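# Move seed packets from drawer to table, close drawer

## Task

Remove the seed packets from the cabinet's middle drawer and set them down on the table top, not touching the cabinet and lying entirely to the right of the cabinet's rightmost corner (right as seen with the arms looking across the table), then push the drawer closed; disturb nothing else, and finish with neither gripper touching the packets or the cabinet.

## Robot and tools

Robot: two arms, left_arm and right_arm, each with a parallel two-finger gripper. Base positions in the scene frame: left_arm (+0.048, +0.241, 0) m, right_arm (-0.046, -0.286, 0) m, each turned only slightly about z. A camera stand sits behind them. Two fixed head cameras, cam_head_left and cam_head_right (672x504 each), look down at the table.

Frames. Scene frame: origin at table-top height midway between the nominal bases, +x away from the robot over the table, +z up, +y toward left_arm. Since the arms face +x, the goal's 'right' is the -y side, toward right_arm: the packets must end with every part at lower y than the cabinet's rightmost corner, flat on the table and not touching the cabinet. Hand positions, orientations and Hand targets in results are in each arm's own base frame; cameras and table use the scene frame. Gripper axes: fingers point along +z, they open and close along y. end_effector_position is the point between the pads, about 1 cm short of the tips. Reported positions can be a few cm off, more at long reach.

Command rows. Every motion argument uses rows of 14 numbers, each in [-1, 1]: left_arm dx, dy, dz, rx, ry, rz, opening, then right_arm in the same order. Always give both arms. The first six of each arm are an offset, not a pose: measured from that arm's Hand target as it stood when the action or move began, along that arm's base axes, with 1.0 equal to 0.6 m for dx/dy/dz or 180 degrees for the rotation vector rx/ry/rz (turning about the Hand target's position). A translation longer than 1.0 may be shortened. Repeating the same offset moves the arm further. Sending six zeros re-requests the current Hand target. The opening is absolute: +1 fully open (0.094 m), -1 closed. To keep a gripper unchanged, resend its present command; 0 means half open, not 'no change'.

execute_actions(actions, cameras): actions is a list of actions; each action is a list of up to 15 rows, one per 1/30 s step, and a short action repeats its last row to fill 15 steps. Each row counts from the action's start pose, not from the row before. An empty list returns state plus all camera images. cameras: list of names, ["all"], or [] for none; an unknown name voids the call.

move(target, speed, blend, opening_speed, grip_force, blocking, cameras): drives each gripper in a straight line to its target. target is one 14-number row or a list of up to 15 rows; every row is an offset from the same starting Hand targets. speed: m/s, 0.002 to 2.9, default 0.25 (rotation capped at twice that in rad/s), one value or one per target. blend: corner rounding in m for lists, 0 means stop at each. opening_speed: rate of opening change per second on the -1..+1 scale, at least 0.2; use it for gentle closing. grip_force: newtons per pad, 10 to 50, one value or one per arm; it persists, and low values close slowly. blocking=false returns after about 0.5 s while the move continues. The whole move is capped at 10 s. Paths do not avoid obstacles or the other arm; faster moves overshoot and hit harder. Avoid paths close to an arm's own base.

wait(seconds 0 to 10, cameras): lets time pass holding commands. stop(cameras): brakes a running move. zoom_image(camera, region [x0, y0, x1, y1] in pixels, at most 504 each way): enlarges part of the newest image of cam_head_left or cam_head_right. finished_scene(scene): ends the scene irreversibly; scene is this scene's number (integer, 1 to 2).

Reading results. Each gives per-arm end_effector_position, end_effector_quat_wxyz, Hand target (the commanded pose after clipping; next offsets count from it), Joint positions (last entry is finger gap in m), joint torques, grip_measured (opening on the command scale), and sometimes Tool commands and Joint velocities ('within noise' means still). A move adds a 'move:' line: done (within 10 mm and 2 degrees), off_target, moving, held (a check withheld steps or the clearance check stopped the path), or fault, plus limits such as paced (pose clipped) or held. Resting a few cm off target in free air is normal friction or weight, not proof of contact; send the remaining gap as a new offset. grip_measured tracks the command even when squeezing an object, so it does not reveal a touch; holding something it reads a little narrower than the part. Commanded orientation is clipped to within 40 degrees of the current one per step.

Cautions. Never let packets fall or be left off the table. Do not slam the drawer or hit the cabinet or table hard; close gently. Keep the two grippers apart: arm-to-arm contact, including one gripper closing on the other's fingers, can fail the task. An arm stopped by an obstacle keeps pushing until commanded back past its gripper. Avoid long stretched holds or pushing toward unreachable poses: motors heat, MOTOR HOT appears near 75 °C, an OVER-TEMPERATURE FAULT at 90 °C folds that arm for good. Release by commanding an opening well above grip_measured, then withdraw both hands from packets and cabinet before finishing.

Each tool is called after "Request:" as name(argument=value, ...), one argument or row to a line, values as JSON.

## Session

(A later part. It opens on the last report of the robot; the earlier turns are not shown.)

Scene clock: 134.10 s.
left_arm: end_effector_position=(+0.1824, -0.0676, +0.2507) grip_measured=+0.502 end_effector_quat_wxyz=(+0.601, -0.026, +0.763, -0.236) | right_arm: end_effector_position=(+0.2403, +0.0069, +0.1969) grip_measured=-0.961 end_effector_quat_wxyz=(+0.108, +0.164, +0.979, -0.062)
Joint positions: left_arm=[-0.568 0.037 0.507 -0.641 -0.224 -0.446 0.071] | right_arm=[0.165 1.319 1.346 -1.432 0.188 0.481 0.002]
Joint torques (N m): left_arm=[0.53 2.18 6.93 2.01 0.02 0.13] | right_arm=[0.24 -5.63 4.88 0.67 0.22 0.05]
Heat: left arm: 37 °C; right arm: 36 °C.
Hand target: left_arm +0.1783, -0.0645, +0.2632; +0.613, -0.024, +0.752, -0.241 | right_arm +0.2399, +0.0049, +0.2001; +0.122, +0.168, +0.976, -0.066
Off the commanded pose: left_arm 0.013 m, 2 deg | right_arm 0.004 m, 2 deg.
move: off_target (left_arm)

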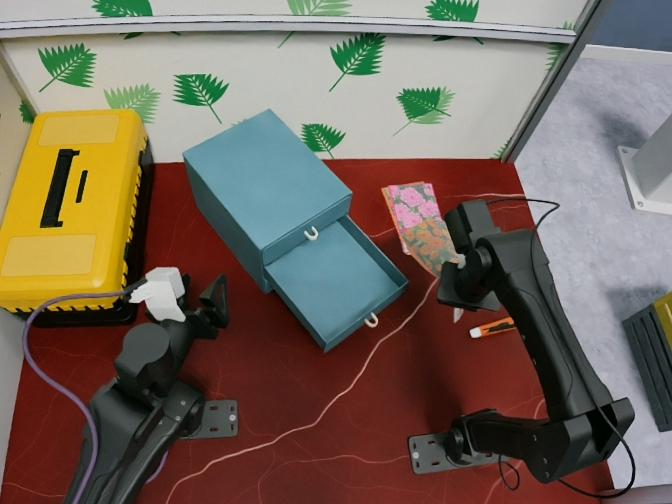

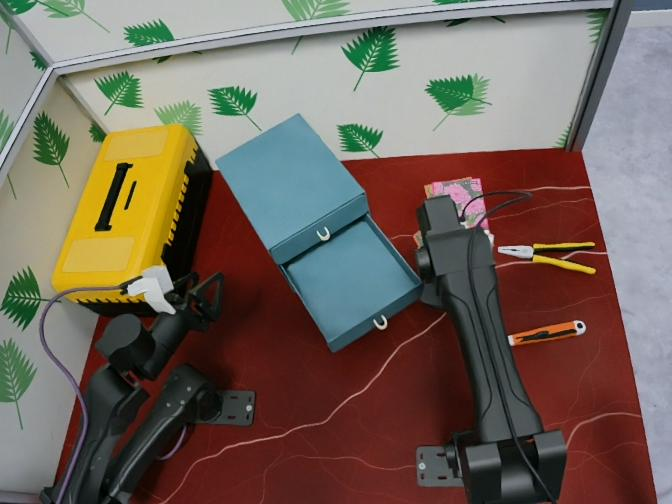

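Request:
move(
  target=[
    [0,0,0,0,0,0,0.5,-0.0133,-0.02,-0.25,0,0,-0.0556,-1.0],
  ],
  speed=0.12,
  cameras=["all"],
)

Request:
zoom_image(
  camera="cam_head_left",
  region=[340, 180, 540, 380],
)

Request:
zoom_image(
  camera="cam_head_right",
  region=[360, 180, 560, 380],
)

Scene clock: 151.57 s.
left_arm: end_effector_position=(+0.1824, -0.0676, +0.2507) grip_measured=+0.502 end_effector_quat_wxyz=(+0.601, -0.026, +0.763, -0.236) | right_arm: end_effector_position=(+0.2314, -0.0022, +0.0520) grip_measured=-0.962 end_effector_quat_wxyz=(+0.113, +0.244, +0.961, -0.068)
Joint positions: left_arm=[-0.568 0.037 0.507 -0.641 -0.224 -0.446 0.071] | right_arm=[0.152 1.301 0.748 -0.859 0.213 0.632 0.002]
Joint velocities: left_arm=[-0.012 0.007 -0.012 -0.037 -0.051 -0.168 -0.001] | right_arm=[within noise]
Joint torques (N m): left_arm=[0.53 2.17 6.94 2.01 0.01 0.13] | right_arm=[-0.69 -3.38 5.03 0.66 0.25 0.05]
Heat: left arm: 38 °C; right arm: 35 °C.
Hand target: left_arm +0.1783, -0.0645, +0.2632; +0.613, -0.024, +0.752, -0.241 | right_arm +0.2318, -0.0071, +0.0501; +0.116, +0.253, +0.958, -0.076
Off the commanded pose: left_arm 0.013 m, 2 deg | right_arm 0.005 m, 1 deg.
move: off_target (left_arm)

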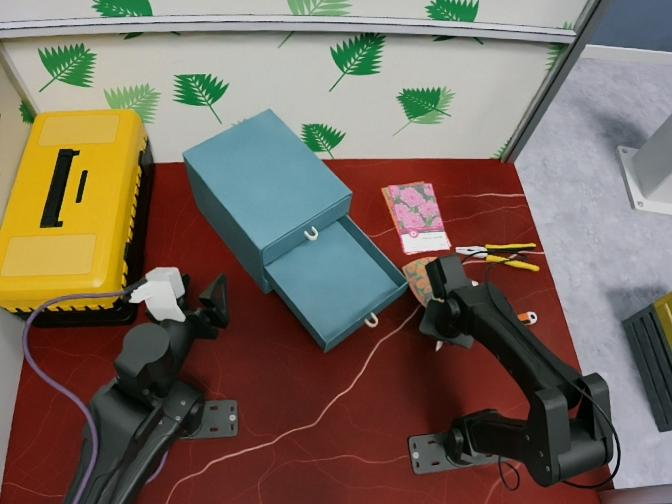

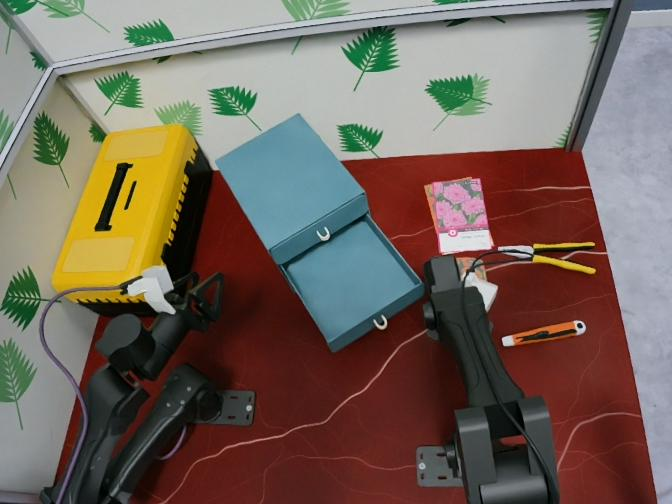

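Scaled by 2.520 from the camera's 672x504 image, which has a finer 960x720 frame.

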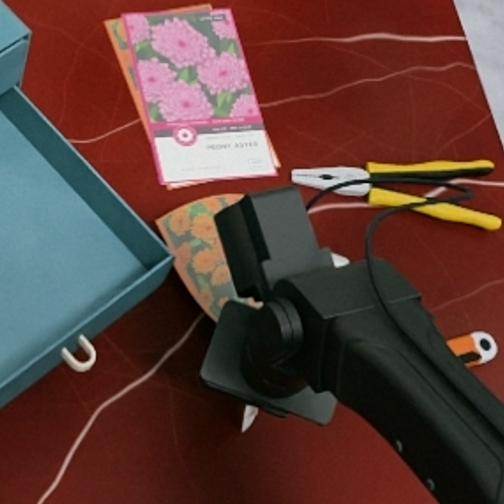

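Scaled by 2.520 from the camera's 672x504 image, which has a finer 960x720 frame.

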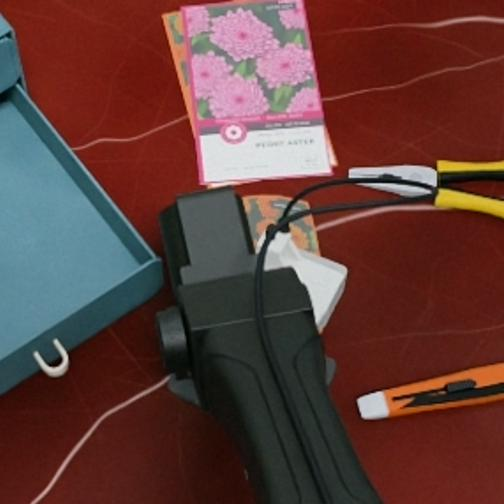

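Request:
move(
  target=[
    [0,0,0,0,0,0,0.5,0,0.005,-0.045,0,0,0,-1.0],
    [0,0,0,0,0,0,0.5,0,0.005,-0.045,0,0,0,0.1],
  ],
  speed=0.07,
  opening_speed=0.5,
  cameras=["all"],
)

Request:
zoom_image(
  camera="cam_head_left",
  region=[340, 180, 540, 380],
)

Request:
zoom_image(
  camera="cam_head_right",
  region=[360, 180, 560, 380],
)

Scene clock: 159.77 s.
left_arm: end_effector_position=(+0.1824, -0.0676, +0.2507) grip_measured=+0.502 end_effector_quat_wxyz=(+0.601, -0.026, +0.763, -0.236) | right_arm: end_effector_position=(+0.2337, -0.0021, +0.0262) grip_measured=+0.098 end_effector_quat_wxyz=(+0.116, +0.251, +0.958, -0.067)
Joint positions: left_arm=[-0.568 0.037 0.507 -0.641 -0.224 -0.446 0.071] | right_arm=[0.153 1.351 0.673 -0.73 0.216 0.648 0.052]
Joint torques (N m): left_arm=[0.55 2.17 6.93 2.01 0.02 0.13] | right_arm=[0.34 -3.37 4.62 0.65 0.23 0.03]
Heat: left arm: 38 °C; right arm: 35 °C.
Hand target: left_arm +0.1783, -0.0645, +0.2632; +0.613, -0.024, +0.752, -0.241 | right_arm +0.2318, -0.0041, +0.0230; +0.115, +0.252, +0.958, -0.076
Off the commanded pose: left_arm 0.013 m, 2 deg | right_arm 0.004 m, 1 deg.
move: off_target (left_arm)

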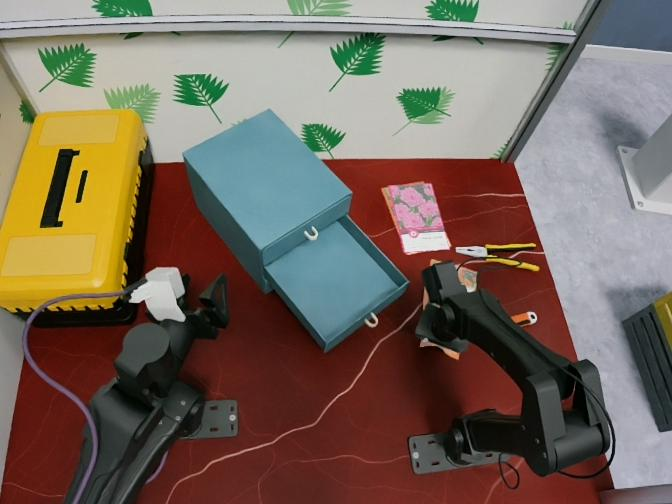

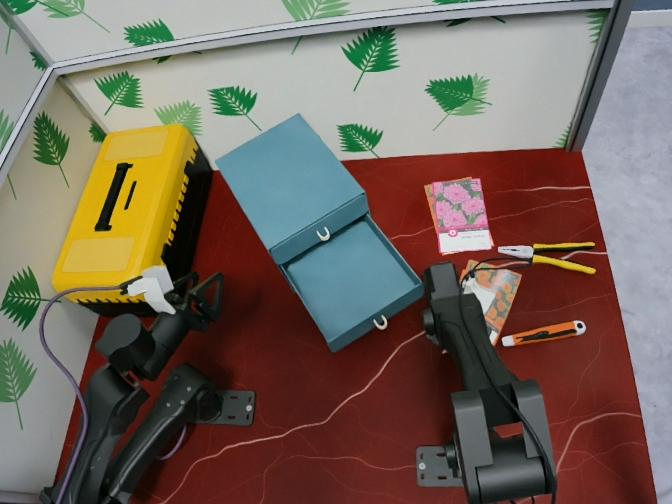

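Scaled by 2.520 from the camera's 672x504 image, which has a finer 960x720 frame.

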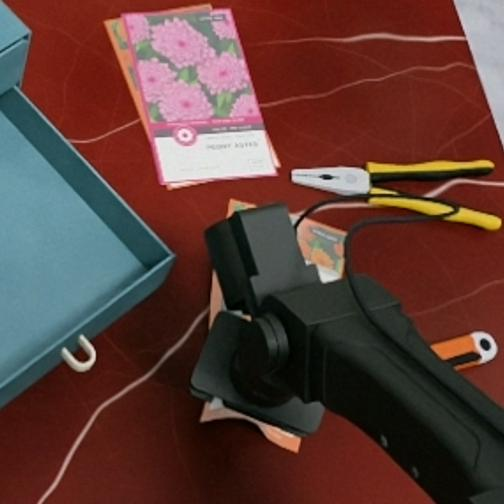

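Scaled by 2.520 from the camera's 672x504 image, which has a finer 960x720 frame.

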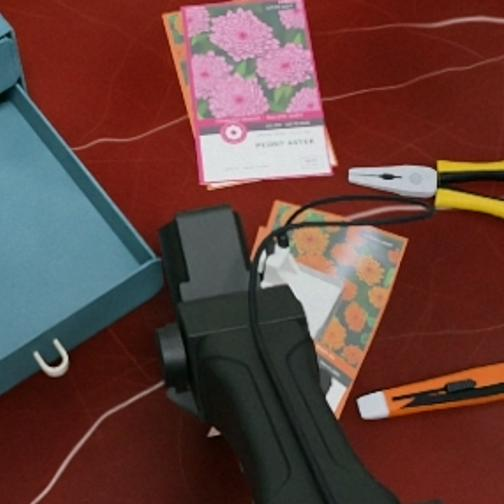

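Request:
move(
  target=[
    [0,0,0,0,0,0,0.5,0,0,0.1,0,0,0,0.1],
    [0,0,0,0,0,0,0.5,0,0,0.34,0,0,0,0.1],
    [0,0,0,0,0,0,0.5,0.0067,0.2505,0.295,0.0411,-0.3326,0.3438,0.1],
  ],
  speed=[0.08,0.2,0.25],
  blend=[0.01,0.03,0],
  cameras=["all"],
)

Request:
zoom_image(
  camera="cam_head_left",
  region=[340, 180, 540, 380],
)

Request:
zoom_image(
  camera="cam_head_right",
  region=[360, 180, 560, 380],
)

Scene clock: 188.00 s.
left_arm: end_effector_position=(+0.1824, -0.0676, +0.2507) grip_measured=+0.502 end_effector_quat_wxyz=(+0.601, -0.026, +0.763, -0.236) | right_arm: end_effector_position=(+0.2359, +0.1464, +0.2028) grip_measured=+0.098 end_effector_quat_wxyz=(+0.561, -0.239, +0.772, +0.177)
Joint positions: left_arm=[-0.568 0.037 0.507 -0.641 -0.224 -0.446 0.071] | right_arm=[0.465 0.51 0.399 -0.205 -0.133 -0.038 0.052]
Joint torques (N m): left_arm=[0.53 2.18 6.93 2 0.02 0.13] | right_arm=[-0.76 0.27 6.08 1.96 -0.16 -0.1]
Heat: left arm: 38 °C; right arm: 35 °C.
Hand target: left_arm +0.1783, -0.0645, +0.2632; +0.613, -0.024, +0.752, -0.241 | right_arm +0.2359, +0.1462, +0.2001; +0.561, -0.243, +0.771, +0.177
Off the commanded pose: left_arm 0.013 m, 2 deg | right_arm 0.003 m, 0 deg.
move: off_target (left_arm)

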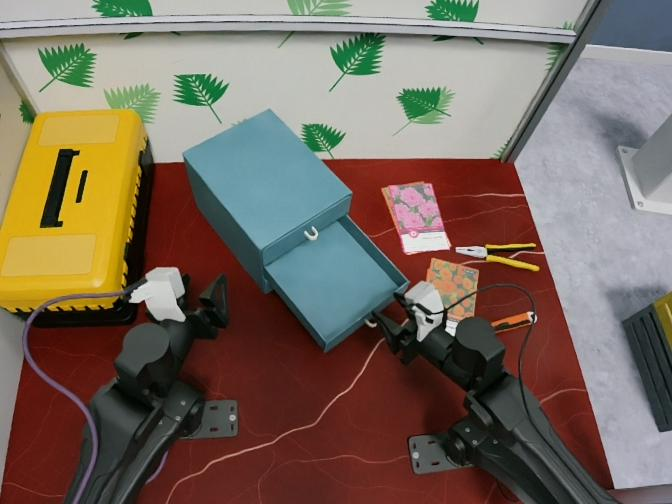

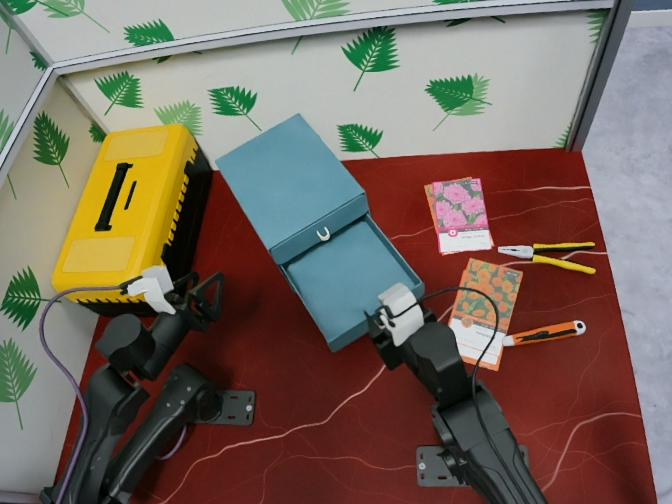

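Scaled by 2.520 from the camera's 672x504 image, which has a finer 960x720 frame.

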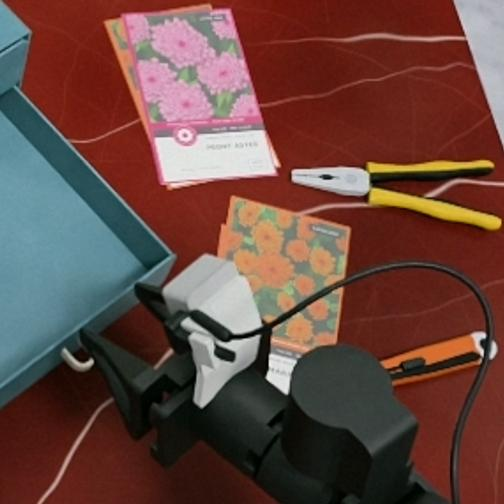

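Scaled by 2.520 from the camera's 672x504 image, which has a finer 960x720 frame.

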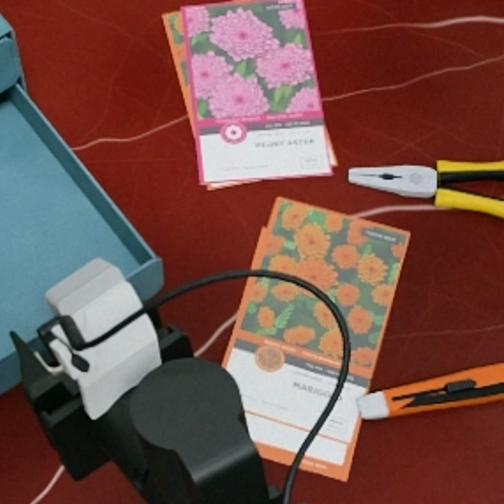

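Request:
move(
  target=[0,0,0,0,0,0,0.5,0,0,-0.165,0,0,0,0.1],
  speed=0.12,
  cameras=["all"],
)

Request:
zoom_image(
  camera="cam_head_left",
  region=[270, 220, 470, 420],
)

Request:
zoom_image(
  camera="cam_head_right",
  region=[280, 220, 480, 420],
)

Scene clock: 198.73 s.
left_arm: end_effector_position=(+0.1824, -0.0676, +0.2507) grip_measured=+0.502 end_effector_quat_wxyz=(+0.601, -0.026, +0.763, -0.236) | right_arm: end_effector_position=(+0.2368, +0.1470, +0.1040) grip_measured=+0.098 end_effector_quat_wxyz=(+0.562, -0.239, +0.772, +0.177)
Joint positions: left_arm=[-0.568 0.037 0.507 -0.641 -0.224 -0.446 0.071] | right_arm=[0.465 0.624 0.011 0.3 -0.134 -0.039 0.052]
Joint torques (N m): left_arm=[0.54 2.18 6.93 2 0.01 0.13] | right_arm=[-0.77 0.06 5.74 2 -0.18 -0.1]
Heat: left arm: 38 °C; right arm: 35 °C.
Hand target: left_arm +0.1783, -0.0645, +0.2632; +0.613, -0.024, +0.752, -0.241 | right_arm +0.2359, +0.1462, +0.1012; +0.561, -0.243, +0.771, +0.177
Off the commanded pose: left_arm 0.013 m, 2 deg | right_arm 0.003 m, 0 deg.
move: off_target (left_arm)

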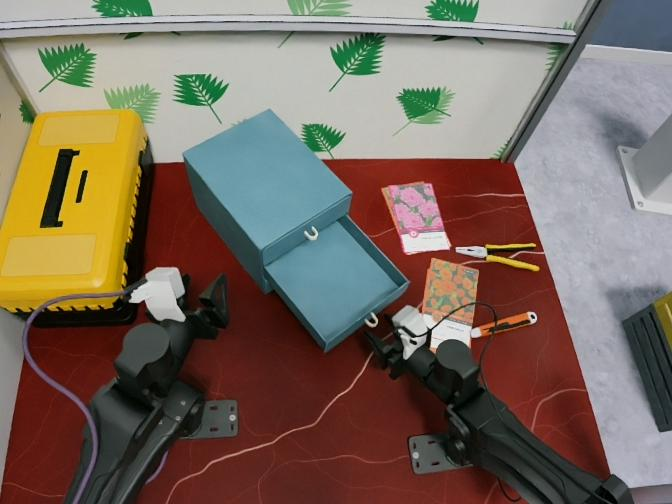

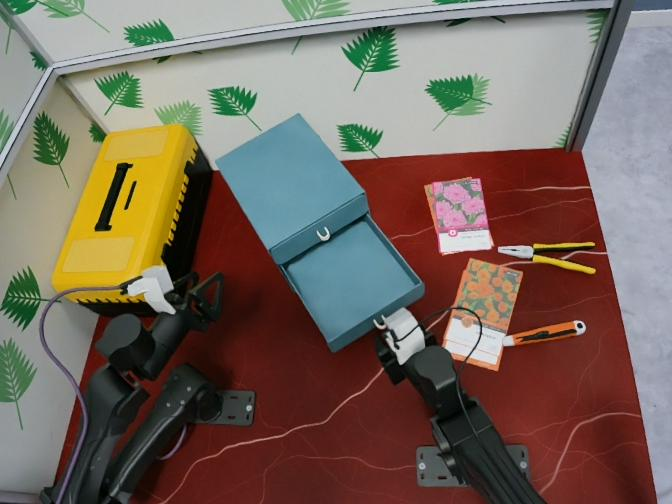

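Scaled by 2.520 from the camera's 672x504 image, which has a finer 960x720 frame.

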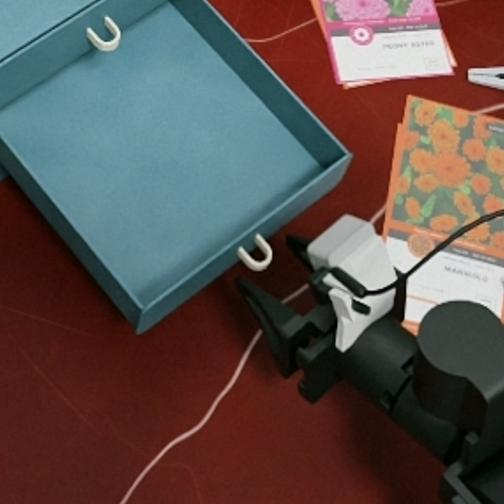

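Scaled by 2.520 from the camera's 672x504 image, which has a finer 960x720 frame.

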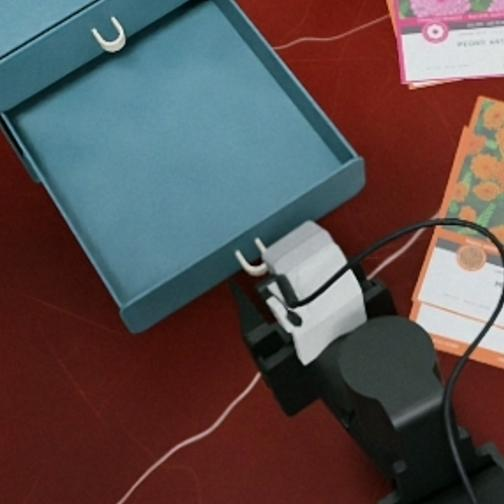

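Request:
move(
  target=[0,0,0,0,0,0,0.5,0.2396,0.1665,0.005,0,0,0,0.1],
  speed=0.11,
  cameras=["all"],
)

Request:
zoom_image(
  camera="cam_head_left",
  region=[240, 160, 440, 360],
)

Request:
zoom_image(
  camera="cam_head_right",
  region=[250, 160, 450, 360],
)

Scene clock: 207.10 s.
left_arm: end_effector_position=(+0.1824, -0.0676, +0.2507) grip_measured=+0.502 end_effector_quat_wxyz=(+0.601, -0.026, +0.763, -0.236) | right_arm: end_effector_position=(+0.3734, +0.2401, +0.0958) grip_measured=+0.098 end_effector_quat_wxyz=(+0.549, -0.247, +0.779, +0.174)
Joint positions: left_arm=[-0.568 0.037 0.507 -0.641 -0.224 -0.446 0.071] | right_arm=[0.542 1.702 0.545 0.813 -0.067 -0.024 0.052]
Joint torques (N m): left_arm=[0.53 2.17 6.93 2 0.02 0.13] | right_arm=[0.59 -5.65 6.82 2.1 0.06 0.05]
Heat: left arm: 38 °C; right arm: 36 °C.
Hand target: left_arm +0.1783, -0.0645, +0.2632; +0.613, -0.024, +0.752, -0.241 | right_arm +0.3796, +0.2461, +0.1041; +0.561, -0.243, +0.771, +0.177
Off the commanded pose: left_arm 0.013 m, 2 deg | right_arm 0.012 m, 2 deg.
move: off_target (left_arm, right_arm)

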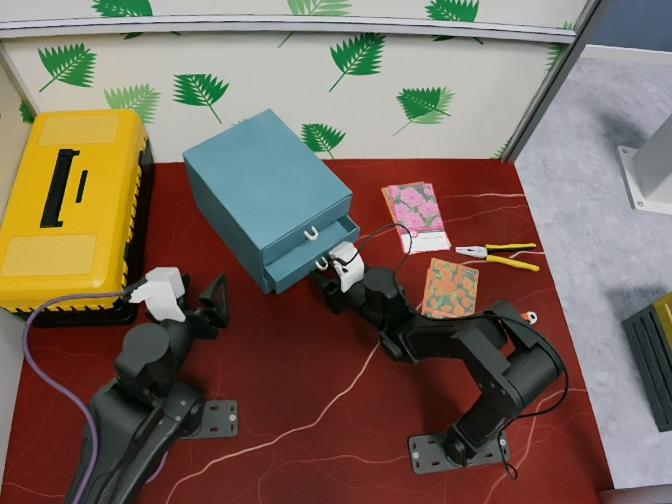

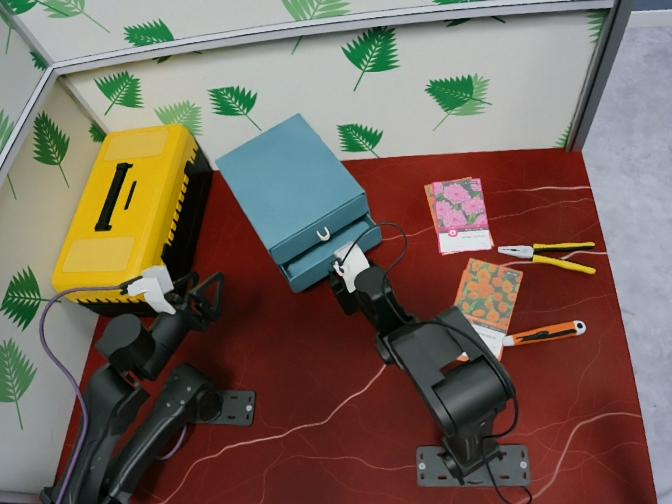

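Scaled by 2.520 from the camera's 672x504 image, which has a finer 960x720 frame.

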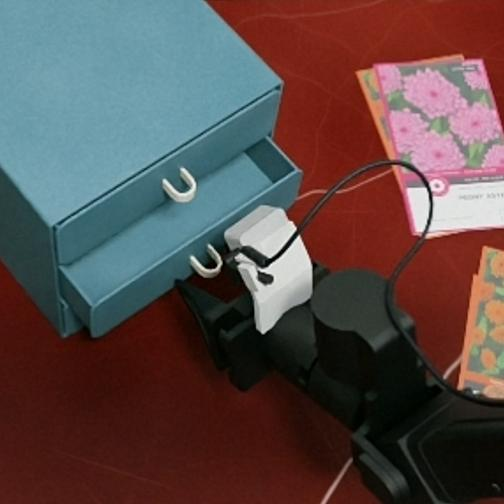

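Scaled by 2.520 from the camera's 672x504 image, which has a finer 960x720 frame.

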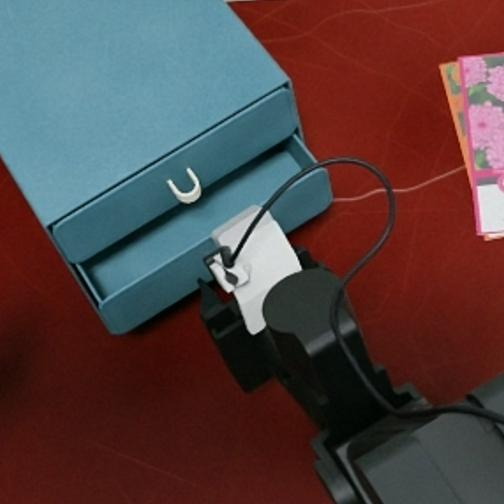

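Request:
move(
  target=[0,0,0,0,0,0,0.5,0.0617,0.0428,0.005,0,0,0,0.1],
  speed=0.05,
  cameras=["all"],
)

Request:
zoom_image(
  camera="cam_head_left",
  region=[240, 180, 400, 340],
)

Request:
zoom_image(
  camera="cam_head_right",
  region=[250, 180, 410, 340],
)

Scene clock: 217.67 s.
left_arm: end_effector_position=(+0.1824, -0.0676, +0.2507) grip_measured=+0.502 end_effector_quat_wxyz=(+0.601, -0.026, +0.763, -0.236) | right_arm: end_effector_position=(+0.4080, +0.2628, +0.1002) grip_measured=+0.098 end_effector_quat_wxyz=(+0.553, -0.244, +0.778, +0.172)
Joint positions: left_arm=[-0.568 0.037 0.507 -0.641 -0.224 -0.446 0.071] | right_arm=[0.55 1.819 0.715 0.768 -0.053 -0.021 0.052]
Joint torques (N m): left_arm=[0.54 2.19 6.93 2 0.02 0.13] | right_arm=[0.64 -6.06 8.5 1.92 -0.01 0.02]
Heat: left arm: 38 °C; right arm: 38 °C.
Hand target: left_arm +0.1783, -0.0645, +0.2632; +0.613, -0.024, +0.752, -0.241 | right_arm +0.4166, +0.2718, +0.1071; +0.561, -0.243, +0.771, +0.177
Off the commanded pose: left_arm 0.013 m, 2 deg | right_arm 0.014 m, 1 deg.
move: off_target (left_arm, right_arm)

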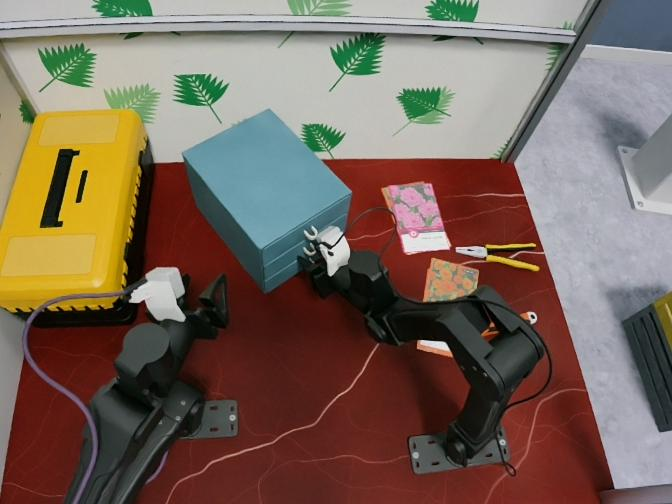

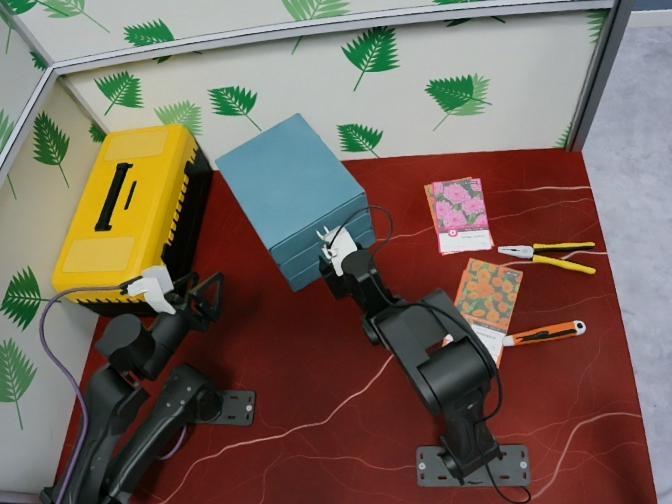

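Scaled by 3.150 from the camera's 672x504 image, which has a finer 960x720 frame.

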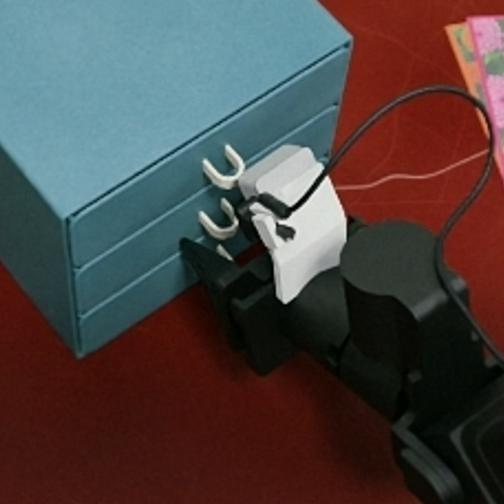

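Scaled by 3.150 from the camera's 672x504 image, which has a finer 960x720 frame.

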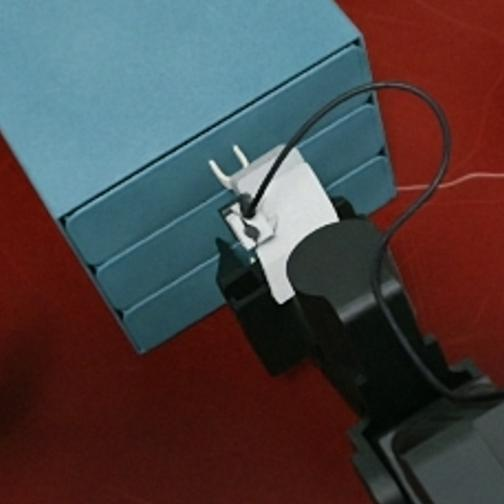

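Request:
move(
  target=[0,0,0,0,0,0,0.5,-0.178,-0.125,0.0,0,0,0,0.1],
  speed=0.15,
  cameras=["all"],
)

Request:
zoom_image(
  camera="cam_head_left",
  region=[240, 180, 380, 320],
)

Request:
zoom_image(
  camera="cam_head_right",
  region=[260, 180, 400, 320],
)

Scene clock: 226.67 s.
left_arm: end_effector_position=(+0.1824, -0.0676, +0.2507) grip_measured=+0.502 end_effector_quat_wxyz=(+0.601, -0.026, +0.763, -0.236) | right_arm: end_effector_position=(+0.3118, +0.1991, +0.1069) grip_measured=+0.098 end_effector_quat_wxyz=(+0.562, -0.240, +0.771, +0.177)
Joint positions: left_arm=[-0.568 0.037 0.507 -0.641 -0.224 -0.446 0.071] | right_arm=[0.53 1.384 0.263 0.81 -0.072 -0.021 0.052]
Joint torques (N m): left_arm=[0.53 2.18 6.94 2.01 0.02 0.13] | right_arm=[-0.7 -5.26 4.34 1.78 -0.16 -0.08]
Heat: left arm: 38 °C; right arm: 38 °C.
Hand target: left_arm +0.1783, -0.0645, +0.2632; +0.613, -0.024, +0.752, -0.241 | right_arm +0.3099, +0.1967, +0.1071; +0.561, -0.243, +0.771, +0.177
Off the commanded pose: left_arm 0.013 m, 2 deg | right_arm 0.003 m, 0 deg.
move: off_target (left_arm)

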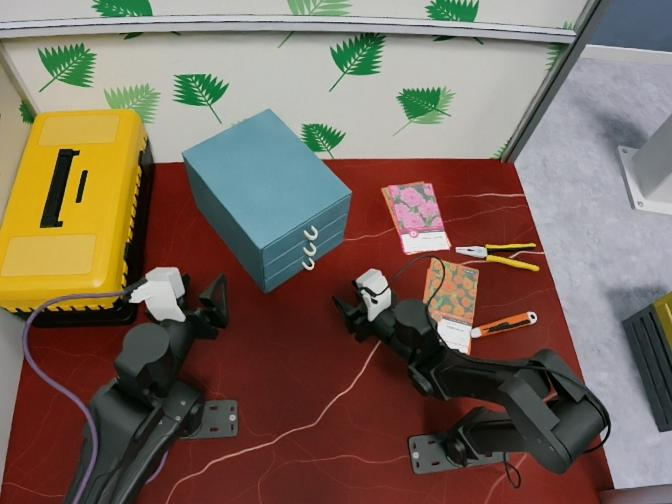

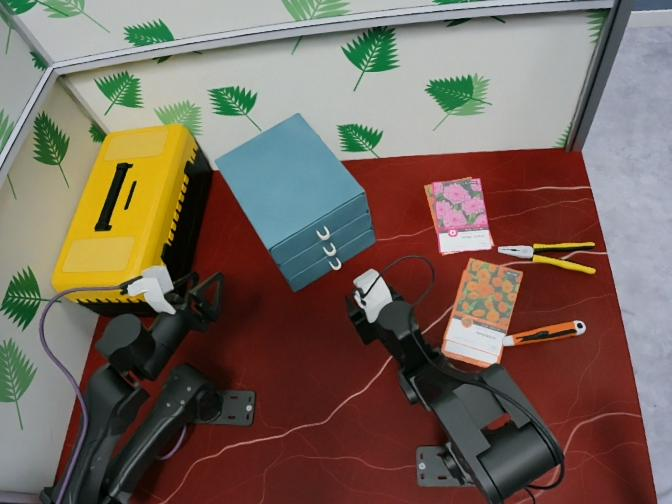

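Scaled by 3.600 from the camera's 672x504 image, which has a finer 960x720 frame.

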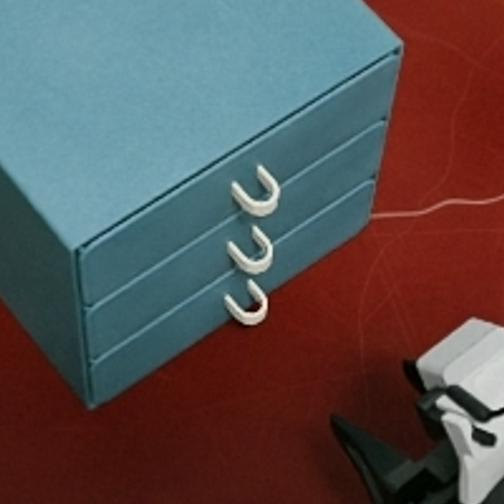

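Scaled by 3.600 from the camera's 672x504 image, which has a finer 960x720 frame.

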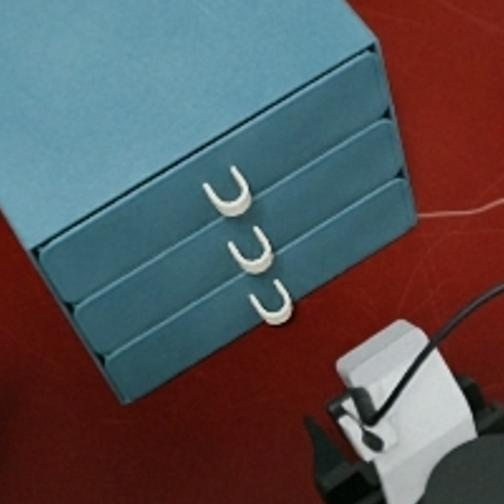

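Request:
finished_scene(
  scene=2,
)

The scene is finished: the task was done.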